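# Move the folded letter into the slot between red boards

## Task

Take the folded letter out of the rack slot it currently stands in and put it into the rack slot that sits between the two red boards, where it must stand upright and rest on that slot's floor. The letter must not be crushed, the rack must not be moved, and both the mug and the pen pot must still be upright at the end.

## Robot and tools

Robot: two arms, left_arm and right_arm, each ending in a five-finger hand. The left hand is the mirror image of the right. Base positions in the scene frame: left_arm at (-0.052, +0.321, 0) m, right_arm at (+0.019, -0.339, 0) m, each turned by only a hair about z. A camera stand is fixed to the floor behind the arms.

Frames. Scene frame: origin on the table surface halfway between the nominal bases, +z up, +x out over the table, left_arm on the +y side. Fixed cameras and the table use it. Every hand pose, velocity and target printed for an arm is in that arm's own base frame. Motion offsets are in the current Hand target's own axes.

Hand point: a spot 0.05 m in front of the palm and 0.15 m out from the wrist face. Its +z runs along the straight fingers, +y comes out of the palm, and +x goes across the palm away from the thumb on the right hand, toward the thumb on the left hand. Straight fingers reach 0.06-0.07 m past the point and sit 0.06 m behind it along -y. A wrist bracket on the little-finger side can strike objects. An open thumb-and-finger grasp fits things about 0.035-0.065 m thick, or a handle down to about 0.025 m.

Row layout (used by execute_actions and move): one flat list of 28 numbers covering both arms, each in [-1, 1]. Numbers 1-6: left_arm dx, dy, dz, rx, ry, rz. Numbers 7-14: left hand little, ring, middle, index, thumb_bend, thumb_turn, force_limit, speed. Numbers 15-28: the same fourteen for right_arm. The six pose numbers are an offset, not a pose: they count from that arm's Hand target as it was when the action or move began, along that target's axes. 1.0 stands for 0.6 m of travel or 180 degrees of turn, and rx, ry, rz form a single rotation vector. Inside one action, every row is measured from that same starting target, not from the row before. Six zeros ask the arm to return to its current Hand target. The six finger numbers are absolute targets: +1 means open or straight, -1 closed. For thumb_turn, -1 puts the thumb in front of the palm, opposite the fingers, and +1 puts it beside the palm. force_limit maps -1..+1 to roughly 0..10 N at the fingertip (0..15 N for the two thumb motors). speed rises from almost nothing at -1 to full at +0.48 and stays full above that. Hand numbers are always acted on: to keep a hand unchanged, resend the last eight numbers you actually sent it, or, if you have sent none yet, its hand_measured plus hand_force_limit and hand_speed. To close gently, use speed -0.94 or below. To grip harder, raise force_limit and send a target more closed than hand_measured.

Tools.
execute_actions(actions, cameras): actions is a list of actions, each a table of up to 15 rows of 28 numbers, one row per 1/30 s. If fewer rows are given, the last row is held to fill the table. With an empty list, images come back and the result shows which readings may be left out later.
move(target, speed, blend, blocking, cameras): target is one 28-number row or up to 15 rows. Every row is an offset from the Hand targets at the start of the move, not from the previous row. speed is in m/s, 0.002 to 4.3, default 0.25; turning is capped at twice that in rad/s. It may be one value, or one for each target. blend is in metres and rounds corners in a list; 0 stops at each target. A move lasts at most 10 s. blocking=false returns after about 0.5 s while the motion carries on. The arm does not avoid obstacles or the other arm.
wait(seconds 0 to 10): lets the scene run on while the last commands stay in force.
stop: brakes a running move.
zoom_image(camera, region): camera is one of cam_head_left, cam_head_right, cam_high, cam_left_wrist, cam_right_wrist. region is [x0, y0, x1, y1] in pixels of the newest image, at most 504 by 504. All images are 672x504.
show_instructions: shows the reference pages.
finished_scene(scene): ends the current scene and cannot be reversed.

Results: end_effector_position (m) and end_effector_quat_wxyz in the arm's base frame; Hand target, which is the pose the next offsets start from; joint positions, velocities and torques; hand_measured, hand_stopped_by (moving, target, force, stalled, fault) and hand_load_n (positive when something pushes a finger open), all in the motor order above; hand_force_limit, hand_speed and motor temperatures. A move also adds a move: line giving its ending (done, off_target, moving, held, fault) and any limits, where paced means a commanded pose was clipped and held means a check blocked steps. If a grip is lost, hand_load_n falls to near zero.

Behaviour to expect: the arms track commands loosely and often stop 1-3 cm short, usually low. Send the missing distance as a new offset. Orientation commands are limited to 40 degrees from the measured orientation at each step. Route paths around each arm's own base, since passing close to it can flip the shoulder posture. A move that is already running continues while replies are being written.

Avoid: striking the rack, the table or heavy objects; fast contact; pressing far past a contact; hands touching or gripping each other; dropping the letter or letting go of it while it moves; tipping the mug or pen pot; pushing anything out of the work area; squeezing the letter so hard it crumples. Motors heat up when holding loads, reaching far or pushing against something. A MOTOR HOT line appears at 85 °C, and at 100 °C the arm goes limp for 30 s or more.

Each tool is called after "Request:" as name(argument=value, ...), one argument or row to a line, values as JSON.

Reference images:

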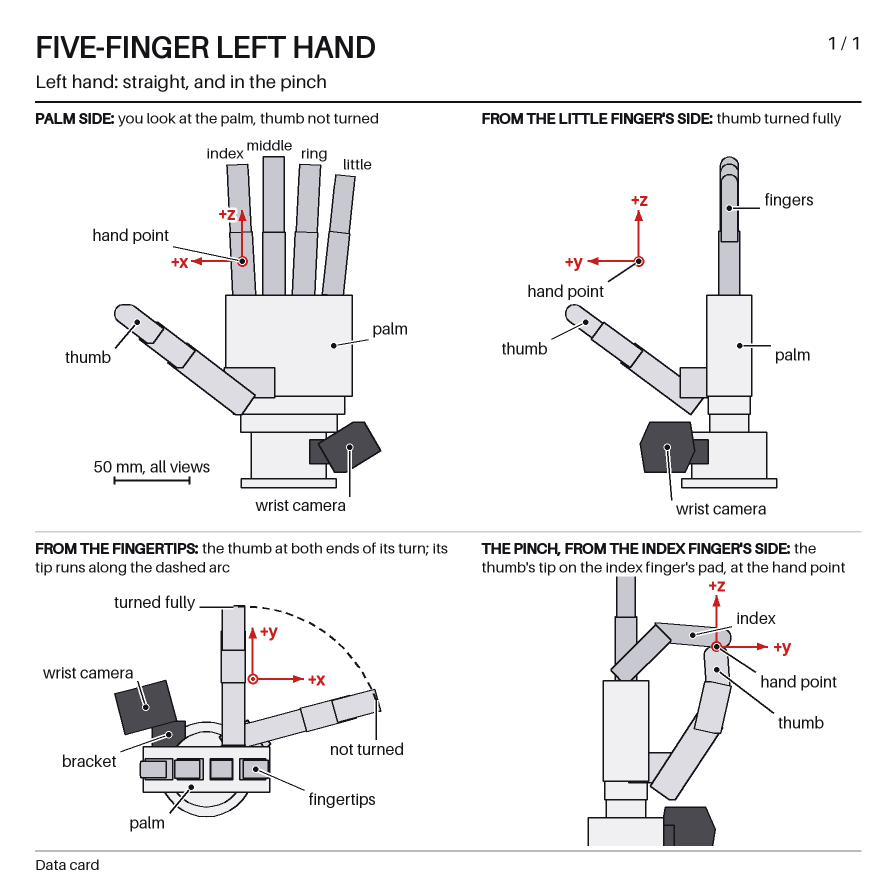

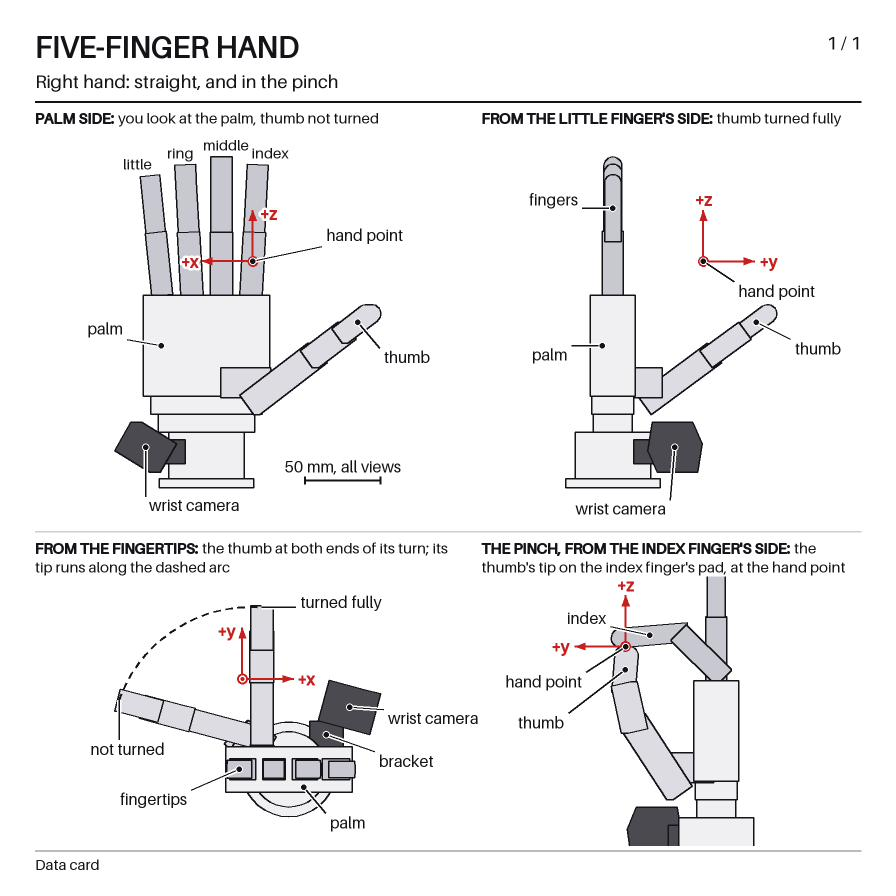

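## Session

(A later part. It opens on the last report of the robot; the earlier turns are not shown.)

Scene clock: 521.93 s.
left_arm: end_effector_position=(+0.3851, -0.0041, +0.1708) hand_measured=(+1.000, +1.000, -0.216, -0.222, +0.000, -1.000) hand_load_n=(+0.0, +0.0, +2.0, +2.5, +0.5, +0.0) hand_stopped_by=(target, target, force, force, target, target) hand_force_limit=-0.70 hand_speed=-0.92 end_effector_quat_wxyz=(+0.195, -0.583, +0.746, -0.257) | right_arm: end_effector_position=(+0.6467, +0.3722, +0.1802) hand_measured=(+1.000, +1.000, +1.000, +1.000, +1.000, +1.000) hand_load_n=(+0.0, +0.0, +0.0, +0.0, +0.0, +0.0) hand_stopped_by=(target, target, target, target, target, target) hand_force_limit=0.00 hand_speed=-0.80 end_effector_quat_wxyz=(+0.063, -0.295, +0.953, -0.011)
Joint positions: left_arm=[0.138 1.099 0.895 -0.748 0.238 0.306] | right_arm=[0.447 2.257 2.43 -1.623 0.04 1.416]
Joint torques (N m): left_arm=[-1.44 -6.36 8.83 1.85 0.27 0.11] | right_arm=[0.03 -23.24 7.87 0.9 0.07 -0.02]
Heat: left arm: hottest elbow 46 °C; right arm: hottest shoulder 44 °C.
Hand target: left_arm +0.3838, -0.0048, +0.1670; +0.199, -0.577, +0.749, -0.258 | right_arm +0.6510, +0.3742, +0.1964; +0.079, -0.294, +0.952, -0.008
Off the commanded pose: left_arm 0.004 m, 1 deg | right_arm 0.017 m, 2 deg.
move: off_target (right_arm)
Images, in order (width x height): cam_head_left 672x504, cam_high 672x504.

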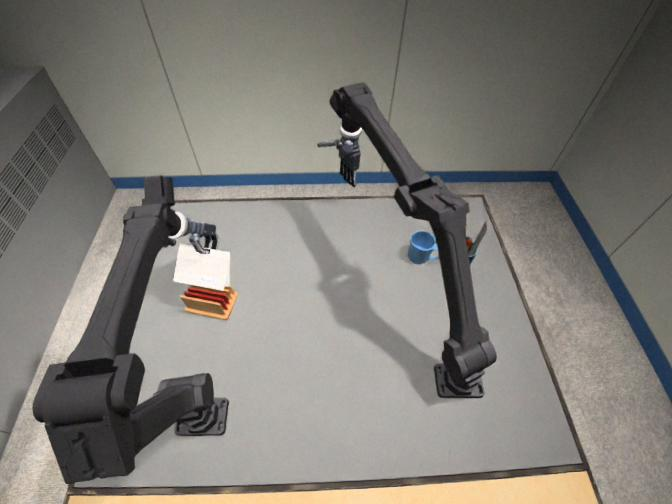

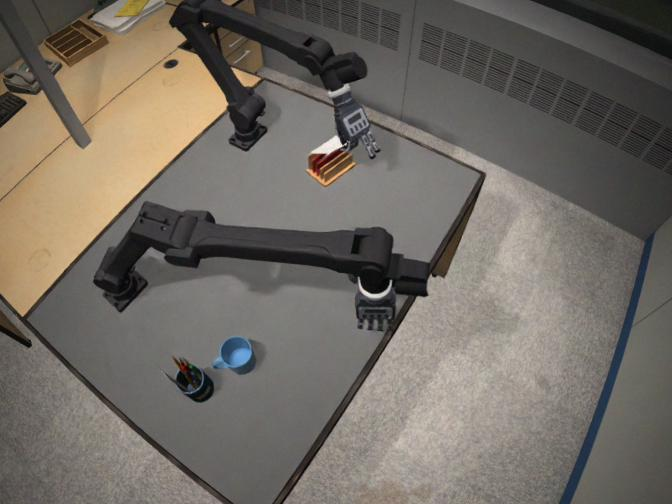

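Request:
move(
  target=[0.0022,0.0428,0.0130,0,0,0,1,1,-0.5,-0.5,0.0,-1,-0.7,-0.92,0,0,0,0,0,0,1,1,1,1,1,1,0,-0.8],
  speed=0.05,
  cameras=["cam_head_left","cam_high"],
)

Request:
zoom_image(
  camera="cam_head_left",
  region=[195, 250, 245, 310],
)

Request:
zoom_image(
  camera="cam_high",
  region=[300, 110, 360, 180],
)

Scene clock: 534.90 s.
left_arm: end_effector_position=(+0.3687, -0.0062, +0.1456) hand_measured=(+1.000, +1.000, -0.216, -0.222, +0.000, -1.000) hand_load_n=(+0.0, +0.0, +1.5, +2.5, +0.5, +0.0) hand_stopped_by=(target, target, force, force, target, target) hand_force_limit=-0.70 hand_speed=-0.92 end_effector_quat_wxyz=(+0.191, -0.580, +0.750, -0.256) | right_arm: end_effector_position=(+0.6467, +0.3722, +0.1802) hand_measured=(+1.000, +1.000, +1.000, +1.000, +1.000, +1.000) hand_load_n=(+0.0, +0.0, +0.0, +0.0, +0.0, +0.0) hand_stopped_by=(target, target, target, target, target, target) hand_force_limit=0.00 hand_speed=-0.80 end_effector_quat_wxyz=(+0.063, -0.295, +0.953, -0.011)
Joint positions: left_arm=[0.14 1.075 0.813 -0.7 0.244 0.317] | right_arm=[0.447 2.257 2.43 -1.623 0.04 1.416]
Joint torques (N m): left_arm=[-0.21 -6.07 8.9 1.68 0.37 0.18] | right_arm=[0.03 -23.3 7.86 0.91 0.07 -0.01]
Heat: left arm: hottest elbow 44 °C; right arm: hottest shoulder 44 °C.
Hand target: left_arm +0.3687, -0.0021, +0.1451; +0.199, -0.577, +0.749, -0.258 | right_arm +0.6510, +0.3742, +0.1964; +0.079, -0.294, +0.952, -0.008
Off the commanded pose: left_arm 0.004 m, 1 deg | right_arm 0.017 m, 2 deg.
move: off_target (right_arm)
Images, in order (width x height): cam_head_left 672x504, cam_high 672x504.

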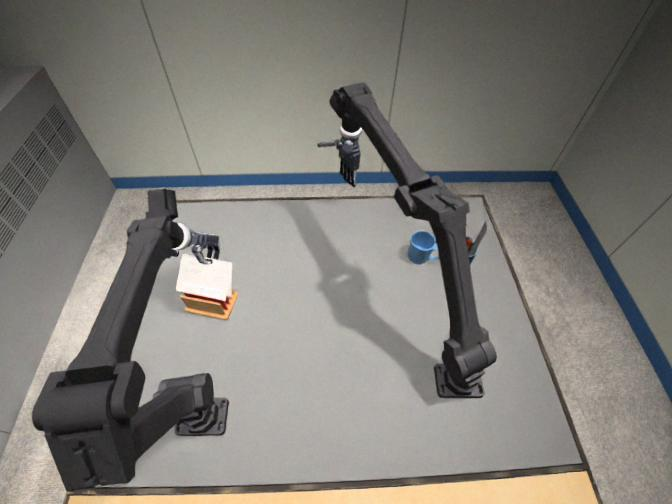

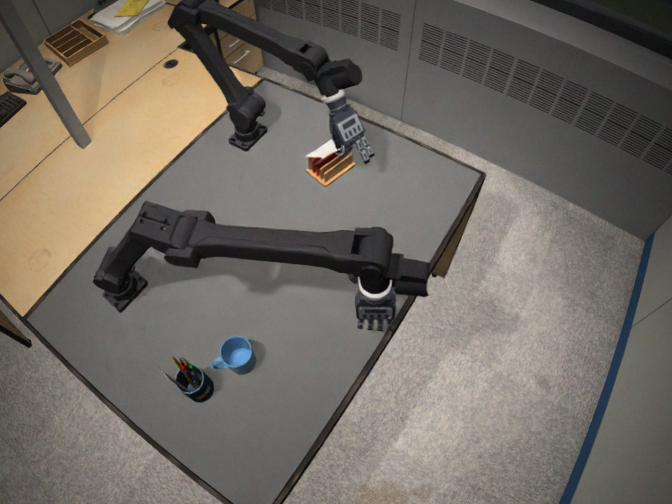

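Scaled by 8.400 from the camera's 672x504 image, which has a finer 960x720 frame.

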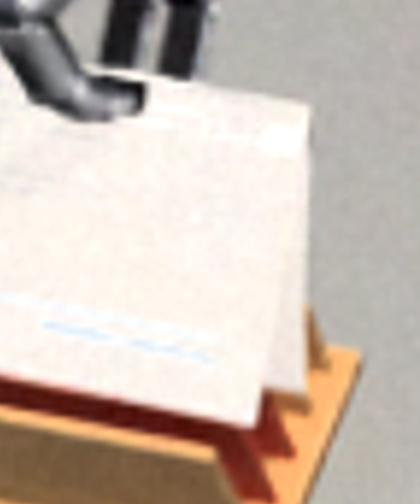

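Scaled by 7.200 from the camera's 672x504 image, which has a finer 960x720 frame.

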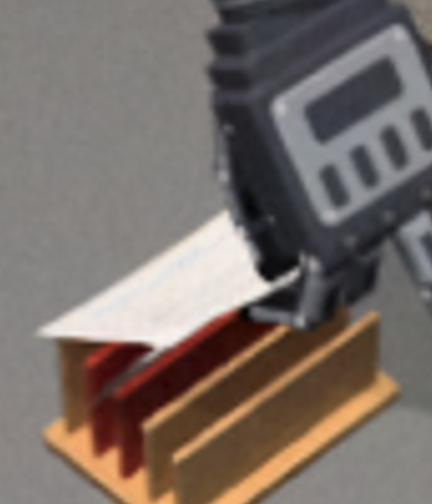

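Request:
move(
  target=[0.0004,0.0075,0.0064,0,0,0,1,1,-0.5,-0.5,0.0,-1,-0.7,-0.92,0,0,0,0,0,0,1,1,1,1,1,1,0,-0.8],
  speed=0.04,
)

Scene clock: 554.40 s.
left_arm: end_effector_position=(+0.3679, -0.0061, +0.1409) hand_measured=(+1.000, +1.000, -0.216, -0.222, +0.000, -1.000) hand_load_n=(+0.0, +0.0, +2.0, +2.5, +0.5, +0.0) hand_stopped_by=(target, target, force, force, target, target) hand_force_limit=-0.70 hand_speed=-0.92 end_effector_quat_wxyz=(+0.192, -0.579, +0.749, -0.256) | right_arm: end_effector_position=(+0.6467, +0.3722, +0.1802) hand_measured=(+1.000, +1.000, +1.000, +1.000, +1.000, +1.000) hand_load_n=(+0.0, +0.0, +0.0, +0.0, +0.0, +0.0) hand_stopped_by=(target, target, target, target, target, target) hand_force_limit=0.00 hand_speed=-0.80 end_effector_quat_wxyz=(+0.063, -0.295, +0.953, -0.011)
Joint positions: left_arm=[0.141 1.074 0.799 -0.684 0.244 0.318] | right_arm=[0.447 2.257 2.43 -1.623 0.04 1.416]
Joint torques (N m): left_arm=[-0.38 -6.01 8.81 1.84 0.36 0.16] | right_arm=[0.03 -23.18 7.87 0.92 0.07 -0.02]
Motor temperatures (°C): left_arm=[23 23 40 24 22 21] | right_arm=[28 44 34 23 24 22]
Heat: left arm: hottest elbow 40 °C; right arm: hottest shoulder 44 °C.
Hand target: left_arm +0.3675, -0.0020, +0.1394; +0.199, -0.577, +0.749, -0.258 | right_arm +0.6510, +0.3742, +0.1964; +0.079, -0.294, +0.952, -0.008
Off the commanded pose: left_arm 0.004 m, 1 deg | right_arm 0.017 m, 2 deg.
move: off_target (right_arm)

Request:
move(
  target=[0,-0.0105,0.0082,0,0,0,1,1,-0.5,-0.5,0.0,-1,-0.7,-0.92,0,0,0,0,0,0,1,1,1,1,1,1,0,-0.8],
  speed=0.04,
  cameras=["cam_head_left","cam_high"],
)

Request:
zoom_image(
  camera="cam_head_left",
  region=[195, 250, 245, 310],
)

Request:
zoom_image(
  camera="cam_high",
  region=[300, 110, 360, 180],
)

Scene clock: 562.63 s.
left_arm: end_effector_position=(+0.3701, -0.0058, +0.1418) hand_measured=(+1.000, +1.000, -0.216, -0.222, +0.000, -1.000) hand_load_n=(+0.0, +0.0, +2.0, +2.5, +0.5, -0.5) hand_stopped_by=(target, target, force, force, target, target) hand_force_limit=-0.70 hand_speed=-0.92 end_effector_quat_wxyz=(+0.196, -0.578, +0.749, -0.259) | right_arm: end_effector_position=(+0.6467, +0.3722, +0.1802) hand_measured=(+1.000, +1.000, +1.000, +1.000, +1.000, +1.000) hand_load_n=(+0.0, +0.0, +0.0, +0.0, +0.0, +0.0) hand_stopped_by=(target, target, target, target, target, target) hand_force_limit=0.00 hand_speed=-0.80 end_effector_quat_wxyz=(+0.063, -0.295, +0.953, -0.011)
Joint positions: left_arm=[0.141 1.074 0.799 -0.675 0.245 0.318] | right_arm=[0.447 2.257 2.43 -1.623 0.04 1.416]
Joint torques (N m): left_arm=[-0.97 -4.31 10.06 1.91 0.16 0.06] | right_arm=[0.03 -23.24 7.86 0.91 0.07 -0.02]
Heat: left arm: hottest elbow 40 °C; right arm: hottest shoulder 44 °C.
Hand target: left_arm +0.3751, -0.0042, +0.1394; +0.199, -0.577, +0.749, -0.258 | right_arm +0.6510, +0.3742, +0.1964; +0.079, -0.294, +0.952, -0.008
Off the commanded pose: left_arm 0.006 m, 0 deg | right_arm 0.017 m, 2 deg.
move: off_target (right_arm)
Images, in order (width x height): cam_head_left 672x504, cam_high 672x504.

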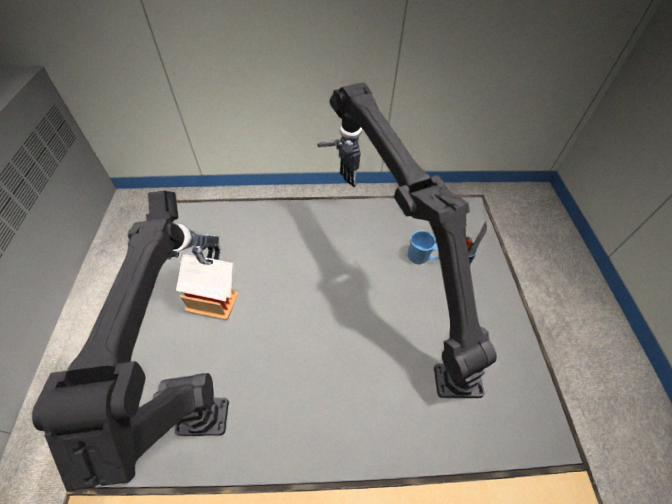

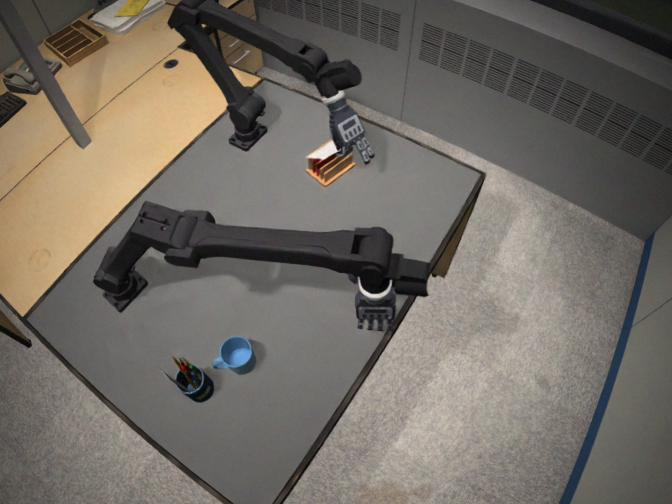

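Scaled by 8.400 from the camera's 672x504 image, which has a finer 960x720 frame.

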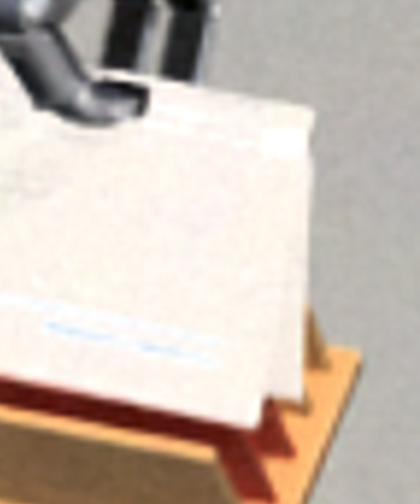

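Scaled by 7.200 from the camera's 672x504 image, which has a finer 960x720 frame.

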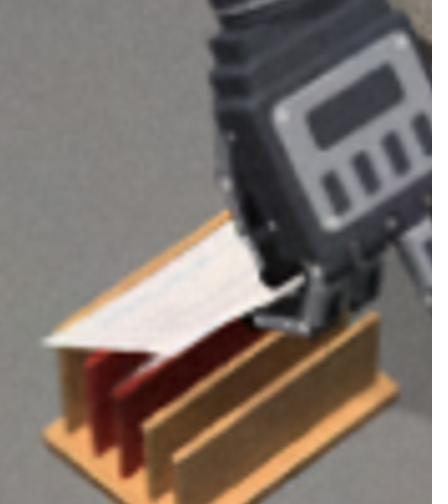

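Request:
move(
  target=[0,-0.0105,0.0082,0,0,0,1,1,-0.5,-0.5,0.0,-1,-0.7,-0.92,0,0,0,0,0,0,1,1,1,1,1,1,0,-0.8],
  speed=0.04,
)

Scene clock: 568.20 s.
left_arm: end_effector_position=(+0.3725, -0.0047, +0.1351) hand_measured=(+1.000, +1.000, -0.216, -0.222, +0.000, -1.000) hand_load_n=(+0.0, +0.0, +2.0, +2.5, +0.5, +0.0) hand_stopped_by=(target, target, force, force, target, target) hand_force_limit=-0.70 hand_speed=-0.92 end_effector_quat_wxyz=(+0.192, -0.580, +0.750, -0.254) | right_arm: end_effector_position=(+0.6467, +0.3722, +0.1802) hand_measured=(+1.000, +1.000, +1.000, +1.000, +1.000, +1.000) hand_load_n=(+0.0, +0.0, +0.0, +0.0, +0.0, -0.5) hand_stopped_by=(target, target, target, target, target, target) hand_force_limit=0.00 hand_speed=-0.80 end_effector_quat_wxyz=(+0.063, -0.295, +0.953, -0.011)
Joint positions: left_arm=[0.141 1.096 0.799 -0.666 0.241 0.318] | right_arm=[0.447 2.257 2.43 -1.623 0.04 1.416]
Joint torques (N m): left_arm=[-1.55 -5.07 11.34 1.84 0.11 -0.01] | right_arm=[0.03 -23.18 7.87 0.9 0.08 -0.02]
Heat: left arm: hottest elbow 40 °C; right arm: hottest shoulder 44 °C.
Hand target: left_arm +0.3829, -0.0062, +0.1394; +0.199, -0.577, +0.749, -0.258 | right_arm +0.6510, +0.3742, +0.1964; +0.079, -0.294, +0.952, -0.008
Off the commanded pose: left_arm 0.011 m, 1 deg | right_arm 0.017 m, 2 deg.
move: off_target (left_arm, right_arm)

Request:
move(
  target=[0,-0.0157,-0.0088,0,0,0,1,1,-0.5,-0.5,0.0,-1,-0.7,-0.92,0,0,0,0,0,0,1,1,1,1,1,1,0,-0.8],
  speed=0.04,
)

Scene clock: 575.73 s.
left_arm: end_effector_position=(+0.3725, -0.0053, +0.1350) hand_measured=(+1.000, +1.000, -0.216, -0.222, +0.000, -1.000) hand_load_n=(+0.0, +0.0, +2.0, +2.5, +0.5, +0.0) hand_stopped_by=(target, target, force, force, target, target) hand_force_limit=-0.70 hand_speed=-0.92 end_effector_quat_wxyz=(+0.192, -0.580, +0.750, -0.253) | right_arm: end_effector_position=(+0.6467, +0.3722, +0.1802) hand_measured=(+1.000, +1.000, +1.000, +1.000, +1.000, +1.000) hand_load_n=(+0.0, +0.0, +0.0, +0.0, +0.0, +0.0) hand_stopped_by=(target, target, target, target, target, target) hand_force_limit=0.00 hand_speed=-0.80 end_effector_quat_wxyz=(+0.063, -0.295, +0.953, -0.011)
Joint positions: left_arm=[0.138 1.096 0.799 -0.666 0.238 0.318] | right_arm=[0.447 2.257 2.43 -1.623 0.04 1.416]
Joint torques (N m): left_arm=[-1.73 -4.54 13.74 0.99 0.11 -0.05] | right_arm=[0.09 -23.24 7.88 0.9 0.07 -0.01]
Heat: left arm: hottest elbow 41 °C; right arm: hottest shoulder 44 °C.
Hand target: left_arm +0.3870, -0.0072, +0.1493; +0.199, -0.577, +0.749, -0.258 | right_arm +0.6510, +0.3742, +0.1964; +0.079, -0.294, +0.952, -0.008
Off the commanded pose: left_arm 0.020 m, 1 deg | right_arm 0.017 m, 2 deg.
move: off_target (left_arm, right_arm)

Request:
move(
  target=[0,-0.0127,-0.0026,0,0,0,1,1,-0.5,-0.5,0.0,-1,-0.7,-0.92,0,0,0,0,0,0,1,1,1,1,1,1,0,-0.8],
  speed=0.04,
  cameras=["cam_head_left","cam_high"],
)

Request:
zoom_image(
  camera="cam_head_left",
  region=[195, 250, 245, 310],
)

Request:
zoom_image(
  camera="cam_high",
  region=[300, 110, 360, 180],
)

Scene clock: 581.67 s.
left_arm: end_effector_position=(+0.3761, -0.0064, +0.1387) hand_measured=(+1.000, +1.000, -0.216, -0.222, +0.000, -1.000) hand_load_n=(+0.0, +0.0, +2.0, +2.5, +0.5, +0.0) hand_stopped_by=(target, target, force, force, target, target) hand_force_limit=-0.70 hand_speed=-0.92 end_effector_quat_wxyz=(+0.192, -0.579, +0.751, -0.253) | right_arm: end_effector_position=(+0.6467, +0.3722, +0.1802) hand_measured=(+1.000, +1.000, +1.000, +1.000, +1.000, +1.000) hand_load_n=(+0.0, +0.0, +0.0, +0.0, +0.0, +0.0) hand_stopped_by=(target, target, target, target, target, target) hand_force_limit=0.00 hand_speed=-0.80 end_effector_quat_wxyz=(+0.063, -0.295, +0.953, -0.011)
Joint positions: left_arm=[0.132 1.104 0.816 -0.676 0.235 0.316] | right_arm=[0.447 2.257 2.43 -1.623 0.04 1.416]
Joint torques (N m): left_arm=[-1.79 -4.89 14.12 0.84 0.1 -0.1] | right_arm=[0.03 -23.24 7.87 0.91 0.07 -0.01]
Heat: left arm: hottest elbow 42 °C; right arm: hottest shoulder 44 °C.
Hand target: left_arm +0.3918, -0.0085, +0.1552; +0.199, -0.577, +0.749, -0.258 | right_arm +0.6510, +0.3742, +0.1964; +0.079, -0.294, +0.952, -0.008
Off the commanded pose: left_arm 0.023 m, 1 deg | right_arm 0.017 m, 2 deg.
move: off_target (left_arm, right_arm)
Images, in order (width x height): cam_head_left 672x504, cam_high 672x504.

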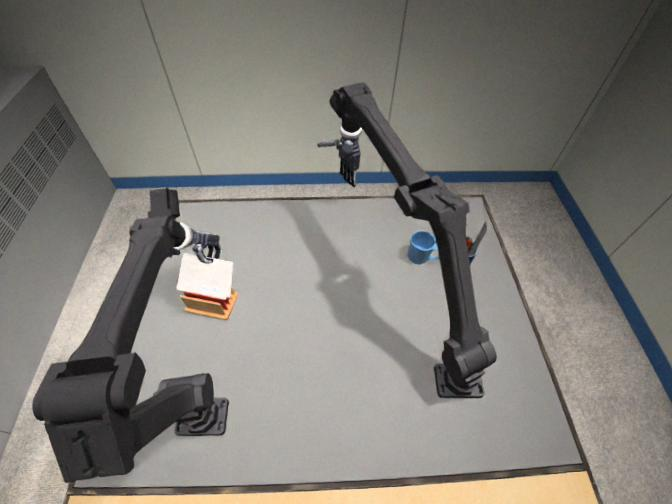

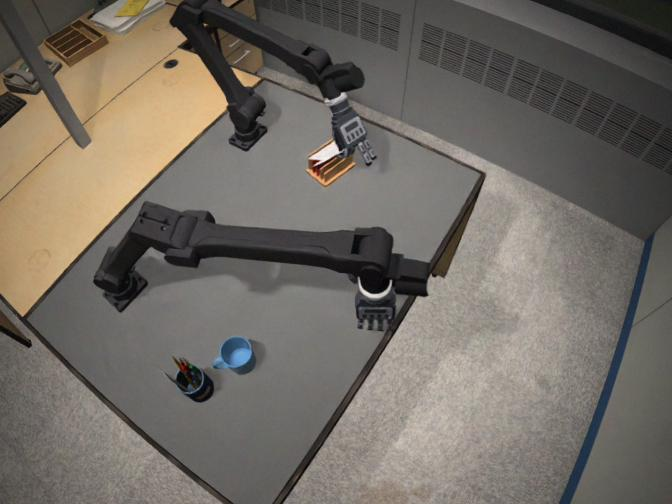

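Scaled by 8.400 from the camera's 672x504 image, which has a finer 960x720 frame.

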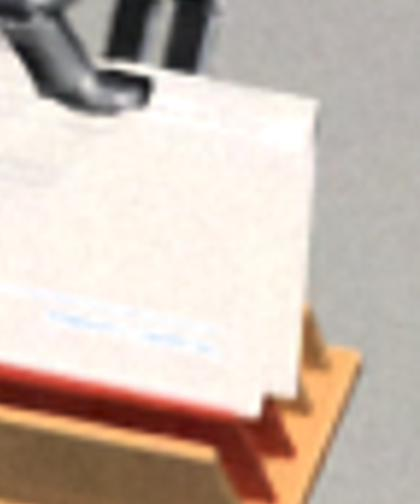

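Scaled by 7.200 from the camera's 672x504 image, which has a finer 960x720 frame.

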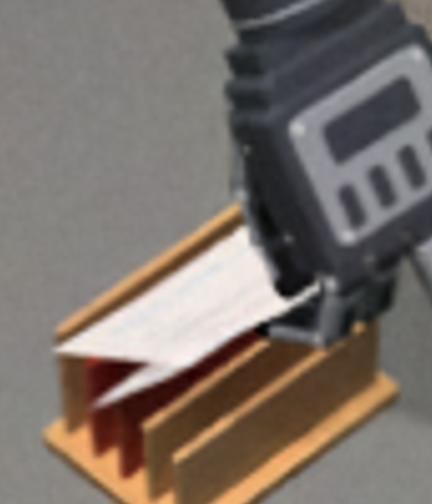

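Request:
move(
  target=[0,-0.0122,0.0117,0,0,0,1,1,-0.5,-0.5,0.0,-1,-0.7,-0.92,0,0,0,0,0,0,1,1,1,1,1,1,0,-0.8],
  speed=0.04,
  cameras=["cam_head_left","cam_high"],
)

Request:
zoom_image(
  camera="cam_head_left",
  region=[195, 250, 245, 310],
)

Request:
zoom_image(
  camera="cam_high",
  region=[300, 110, 360, 180],
)

Scene clock: 603.43 s.
left_arm: end_effector_position=(+0.3820, -0.0092, +0.1361) hand_measured=(+1.000, +1.000, -0.216, -0.222, +0.000, -1.000) hand_load_n=(+0.0, +0.0, +2.0, +2.5, +0.5, -0.5) hand_stopped_by=(target, target, force, force, target, target) hand_force_limit=-0.70 hand_speed=-0.92 end_effector_quat_wxyz=(+0.186, -0.580, +0.753, -0.249) | right_arm: end_effector_position=(+0.6467, +0.3722, +0.1802) hand_measured=(+1.000, +1.000, +1.000, +1.000, +1.000, +1.000) hand_load_n=(+0.0, +0.0, +0.5, +0.0, +0.0, +0.0) hand_stopped_by=(target, target, target, target, target, target) hand_force_limit=0.00 hand_speed=-0.80 end_effector_quat_wxyz=(+0.063, -0.295, +0.953, -0.011)
Joint positions: left_arm=[0.121 1.132 0.832 -0.676 0.229 0.308] | right_arm=[0.447 2.257 2.43 -1.623 0.04 1.416]
Joint torques (N m): left_arm=[-2.2 -5.19 14.37 1.26 0.14 -0.09] | right_arm=[0.03 -23.18 7.87 0.91 0.08 -0.01]
Motor temperatures (°C): left_arm=[23 24 45 24 22 21] | right_arm=[28 44 35 22 24 22]
Heat: left arm: hottest elbow 45 °C; right arm: hottest shoulder 44 °C.
Hand target: left_arm +0.4014, -0.0111, +0.1540; +0.199, -0.577, +0.749, -0.258 | right_arm +0.6510, +0.3742, +0.1964; +0.079, -0.294, +0.952, -0.008
Off the commanded pose: left_arm 0.027 m, 2 deg | right_arm 0.017 m, 2 deg.
move: off_target (left_arm, right_arm)
Images, in order (width x height): cam_head_left 672x504, cam_high 672x504.

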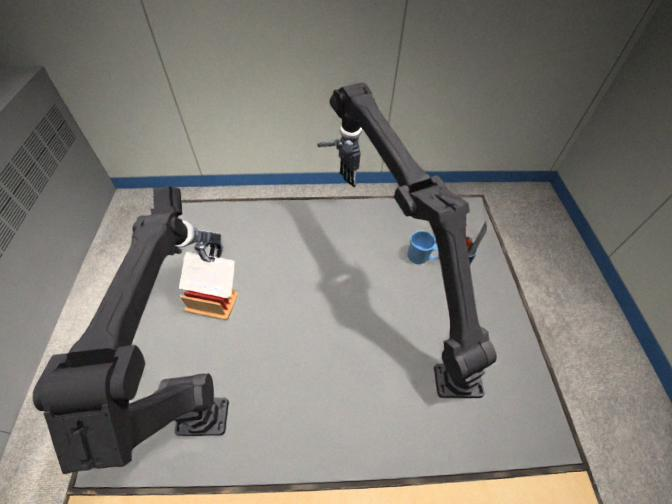

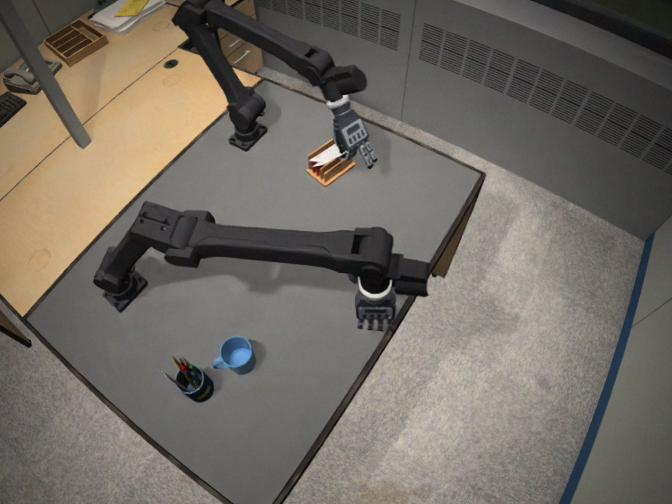

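Scaled by 8.400 from the camera's 672x504 image, which has a finer 960x720 frame.

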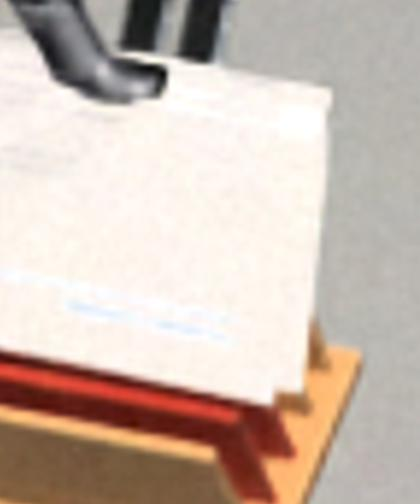

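Scaled by 7.200 from the camera's 672x504 image, which has a finer 960x720 frame.

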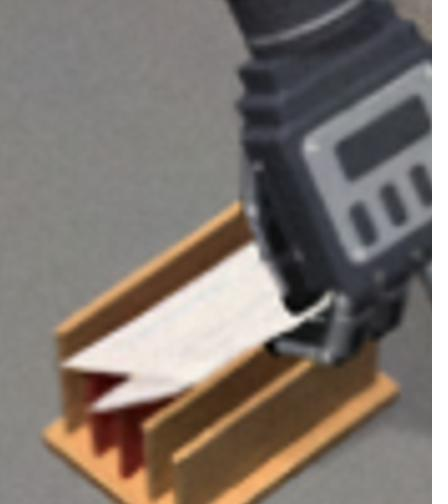

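Request:
move(
  target=[-0.0013,-0.0023,0.0105,0,0,0,1,1,-0.5,-0.5,0.0,-1,-0.7,-0.92,0,0,0,0,0,0,1,1,1,1,1,1,0,-0.8],
  speed=0.04,
  cameras=["cam_head_left","cam_high"],
)

Request:
zoom_image(
  camera="cam_head_left",
  region=[195, 250, 245, 310],
)

Request:
zoom_image(
  camera="cam_high",
  region=[300, 110, 360, 180],
)

Scene clock: 626.87 s.
left_arm: end_effector_position=(+0.3820, -0.0100, +0.1303) hand_measured=(+1.000, +1.000, -0.216, -0.222, +0.000, -1.000) hand_load_n=(+0.0, +0.0, +1.5, +2.5, +0.5, +0.0) hand_stopped_by=(target, target, force, force, target, target) hand_force_limit=-0.70 hand_speed=-0.92 end_effector_quat_wxyz=(+0.179, -0.583, +0.754, -0.245) | right_arm: end_effector_position=(+0.6467, +0.3722, +0.1802) hand_measured=(+1.000, +1.000, +1.000, +1.000, +1.000, +1.000) hand_load_n=(-0.5, +0.0, +0.0, +0.0, +0.0, +0.0) hand_stopped_by=(target, target, target, target, target, target) hand_force_limit=0.00 hand_speed=-0.80 end_effector_quat_wxyz=(+0.063, -0.295, +0.953, -0.011)
Joint positions: left_arm=[0.119 1.148 0.832 -0.676 0.227 0.305] | right_arm=[0.447 2.257 2.43 -1.623 0.04 1.416]
Joint torques (N m): left_arm=[-2.32 -5.6 14.38 1.68 0.1 -0.09] | right_arm=[0.03 -23.24 7.87 0.9 0.07 -0.02]
Heat: left arm: hottest elbow 46 °C; right arm: hottest shoulder 44 °C.
Hand target: left_arm +0.4064, -0.0116, +0.1500; +0.199, -0.577, +0.749, -0.258 | right_arm +0.6510, +0.3742, +0.1964; +0.079, -0.294, +0.952, -0.008
Off the commanded pose: left_arm 0.031 m, 3 deg | right_arm 0.017 m, 2 deg.
move: off_target (left_arm, right_arm)
Images, in order (width x height): cam_head_left 672x504, cam_high 672x504.

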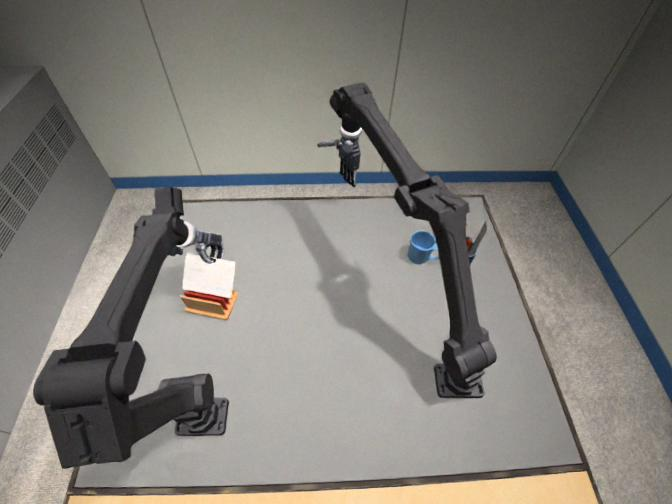

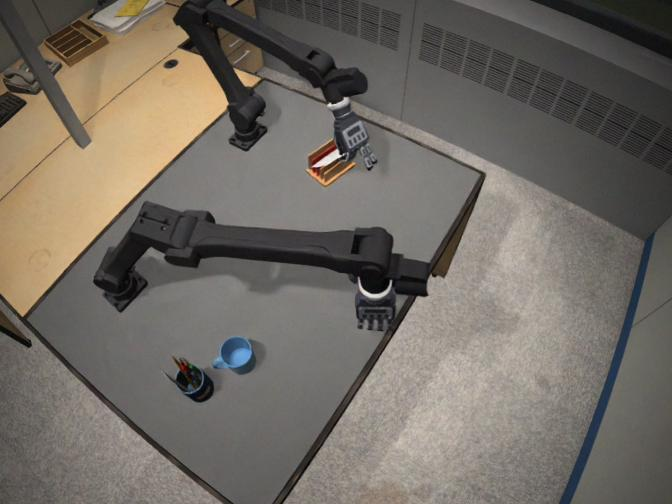

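Scaled by 8.400 from the camera's 672x504 image, which has a finer 960x720 frame.

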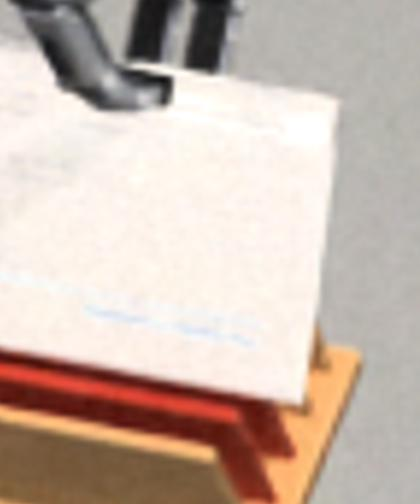

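Scaled by 7.200 from the camera's 672x504 image, which has a finer 960x720 frame.

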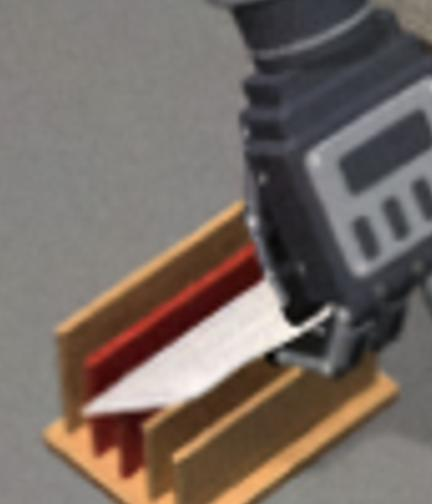

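Request:
zoom_image(
  camera="cam_high",
  region=[305, 145, 345, 185],
)

Request:
zoom_image(
  camera="cam_head_left",
  region=[210, 275, 245, 310],
)

Request:
zoom_image(
  camera="cam_head_left",
  region=[170, 245, 245, 320],
)

Scaled by 12.600 from the camera's 672x504 image, which has a finer 960x720 frame.

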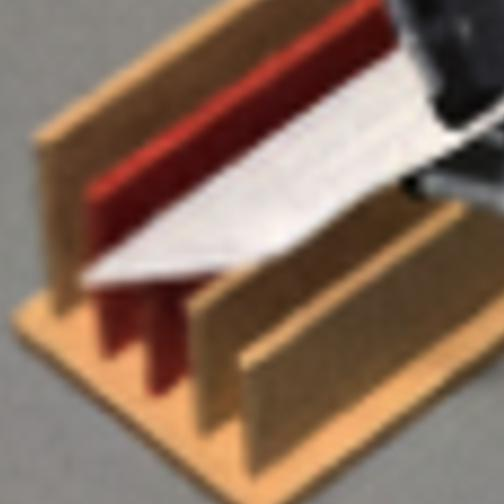

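Scaled by 14.400 from the camera's 672x504 image, which has a finer 960x720 frame.

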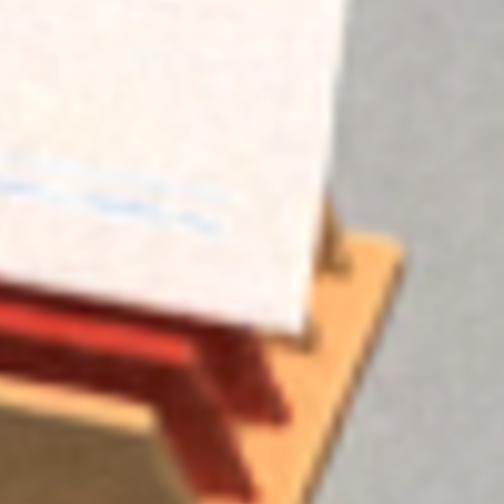

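Scaled by 6.720 from the camera's 672x504 image, which has a finer 960x720 frame.

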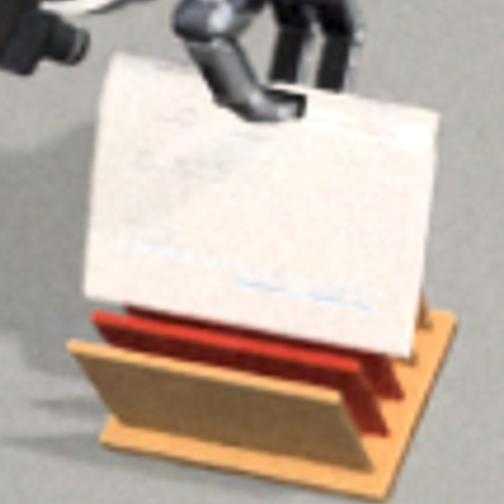

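Request:
move(
  target=[0.0013,0.0630,-0.0128,0.0222,0,0,1,1,-0.5,-0.5,0.0,-1,-0.7,-0.92,0,0,0,0,0,0,1,1,1,1,1,1,0,-0.8],
  speed=0.04,
  cameras=["cam_head_left","cam_high"],
)

Request:
zoom_image(
  camera="cam_head_left",
  region=[195, 250, 245, 310],
)

Request:
zoom_image(
  camera="cam_high",
  region=[300, 125, 360, 185],
)

Scene clock: 675.00 s.
left_arm: end_effector_position=(+0.3729, -0.0073, +0.1336) hand_measured=(+1.000, +1.000, -0.216, -0.222, +0.000, -1.000) hand_load_n=(+0.0, +0.0, +2.0, +2.5, +0.5, -0.5) hand_stopped_by=(target, target, force, force, target, target) hand_force_limit=-0.70 hand_speed=-0.92 end_effector_quat_wxyz=(+0.211, -0.573, +0.740, -0.282) | right_arm: end_effector_position=(+0.6467, +0.3722, +0.1802) hand_measured=(+1.000, +1.000, +1.000, +1.000, +1.000, +1.000) hand_load_n=(+0.0, +0.0, +0.5, +0.0, +0.0, +0.0) hand_stopped_by=(target, target, target, target, target, target) hand_force_limit=0.00 hand_speed=-0.80 end_effector_quat_wxyz=(+0.063, -0.295, +0.953, -0.011)
Joint positions: left_arm=[0.151 1.056 0.745 -0.584 0.273 0.308] | right_arm=[0.447 2.257 2.43 -1.623 0.04 1.416]
Joint torques (N m): left_arm=[-0.15 -5.83 8.84 1.87 0.39 0.14] | right_arm=[0.03 -23.24 7.86 0.9 0.07 -0.01]
Heat: left arm: hottest elbow 47 °C; right arm: hottest shoulder 45 °C.
Hand target: left_arm +0.3729, -0.0036, +0.1326; +0.219, -0.570, +0.740, -0.284 | right_arm +0.6510, +0.3742, +0.1964; +0.079, -0.294, +0.952, -0.008
Off the commanded pose: left_arm 0.004 m, 1 deg | right_arm 0.017 m, 2 deg.
move: off_target (right_arm)
Images, in order (width x height): cam_head_left 672x504, cam_high 672x504.

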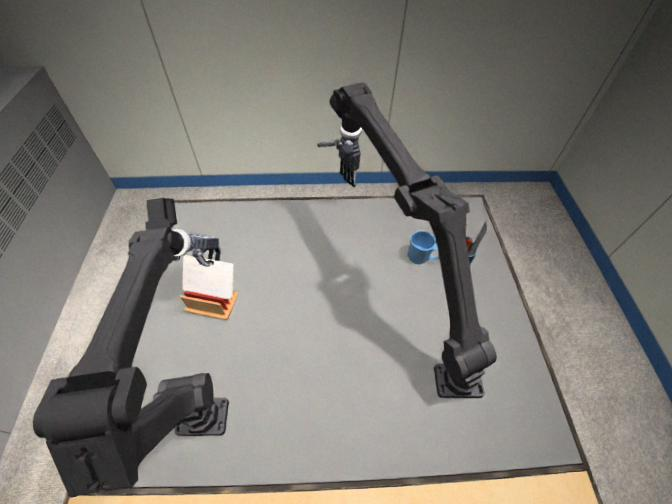

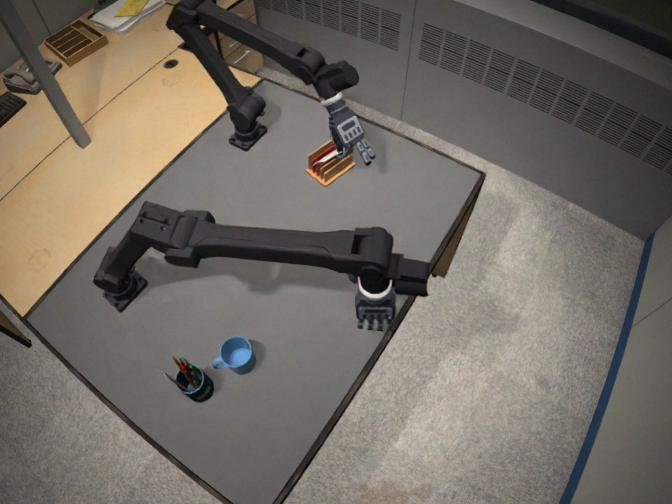

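Scaled by 8.400 from the camera's 672x504 image, which has a finer 960x720 frame.

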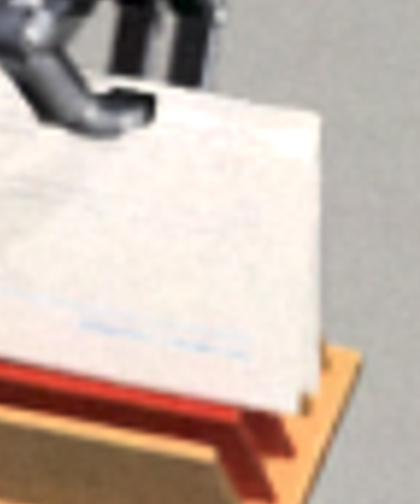

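Scaled by 8.400 from the camera's 672x504 image, which has a finer 960x720 frame.

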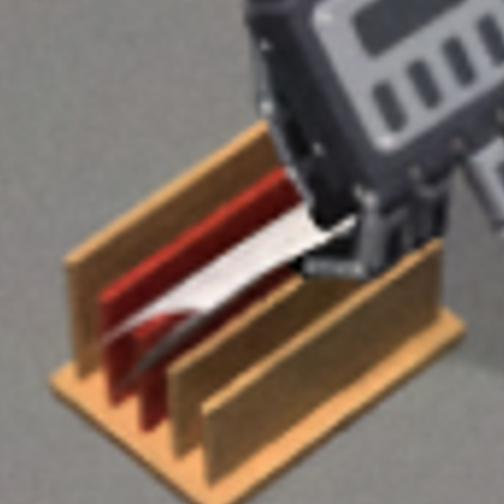

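Request:
move(
  target=[
    [0.0022,-0.0387,-0.0550,0,0,0,1,1,-0.5,-0.5,0.0,-1,-0.7,-0.92,0,0,0,0,0,0,1,1,1,1,1,1,0,-0.8],
    [0.0022,-0.0387,-0.0550,-0.0222,0,0,1,1,-0.5,-0.5,0.0,-1,-0.7,-0.92,0,0,0,0,0,0,1,1,1,1,1,1,0,-0.8],
  ],
  speed=0.05,
  cameras=["cam_head_left","cam_high"],
)

Request:
zoom_image(
  camera="cam_head_left",
  region=[195, 250, 245, 310],
)

Request:
zoom_image(
  camera="cam_high",
  region=[300, 125, 360, 185],
)

Scene clock: 709.30 s.
left_arm: end_effector_position=(+0.3528, -0.0051, +0.1539) hand_measured=(+1.000, +1.000, -0.216, -0.222, +0.000, -1.000) hand_load_n=(+0.0, +0.0, +2.0, +2.5, +1.0, +0.0) hand_stopped_by=(target, target, force, force, target, target) hand_force_limit=-0.70 hand_speed=-0.92 end_effector_quat_wxyz=(+0.186, -0.587, +0.746, -0.254) | right_arm: end_effector_position=(+0.6467, +0.3722, +0.1802) hand_measured=(+1.000, +1.000, +1.000, +1.000, +1.000, +1.000) hand_load_n=(+0.0, +0.0, +0.0, +0.0, +0.0, +0.0) hand_stopped_by=(target, target, target, target, target, target) hand_force_limit=0.00 hand_speed=-0.80 end_effector_quat_wxyz=(+0.063, -0.295, +0.953, -0.011)
Joint positions: left_arm=[0.153 1.029 0.808 -0.754 0.249 0.313] | right_arm=[0.447 2.257 2.43 -1.623 0.04 1.416]
Joint torques (N m): left_arm=[-1.61 -4.13 14.52 0.88 0.12 0.13] | right_arm=[0.03 -23.3 7.87 0.91 0.07 -0.02]
Heat: left arm: hottest elbow 41 °C; right arm: hottest shoulder 45 °C.
Hand target: left_arm +0.3679, -0.0036, +0.1728; +0.199, -0.577, +0.749, -0.258 | right_arm +0.6510, +0.3742, +0.1964; +0.079, -0.294, +0.952, -0.008
Off the commanded pose: left_arm 0.024 m, 2 deg | right_arm 0.017 m, 2 deg.
move: off_target (left_arm, right_arm)
Images, in order (width x height): cam_head_left 672x504, cam_high 672x504.

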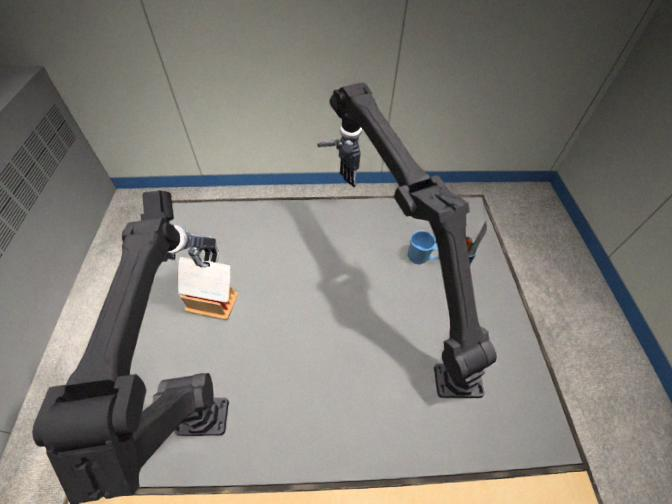

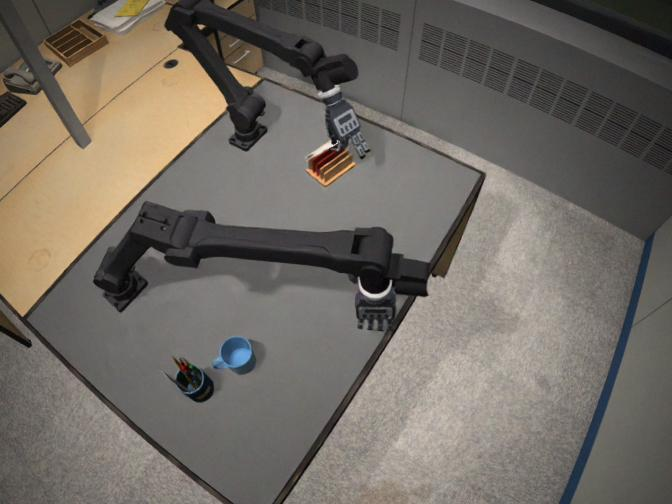

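Scaled by 8.400 from the camera's 672x504 image, which has a finer 960x720 frame.

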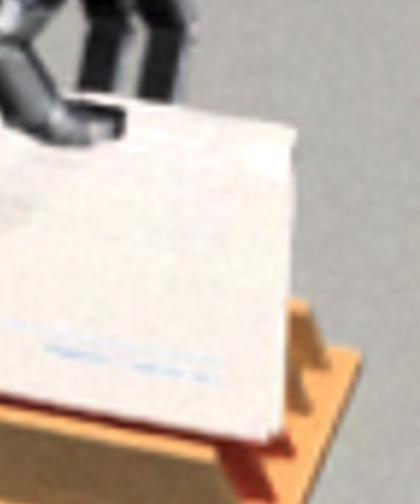

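Scaled by 8.400 from the camera's 672x504 image, which has a finer 960x720 frame.

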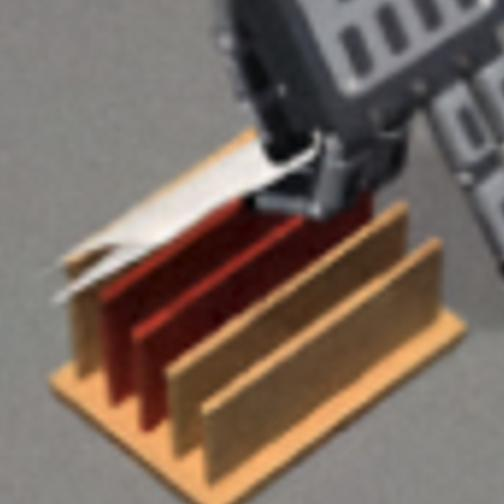

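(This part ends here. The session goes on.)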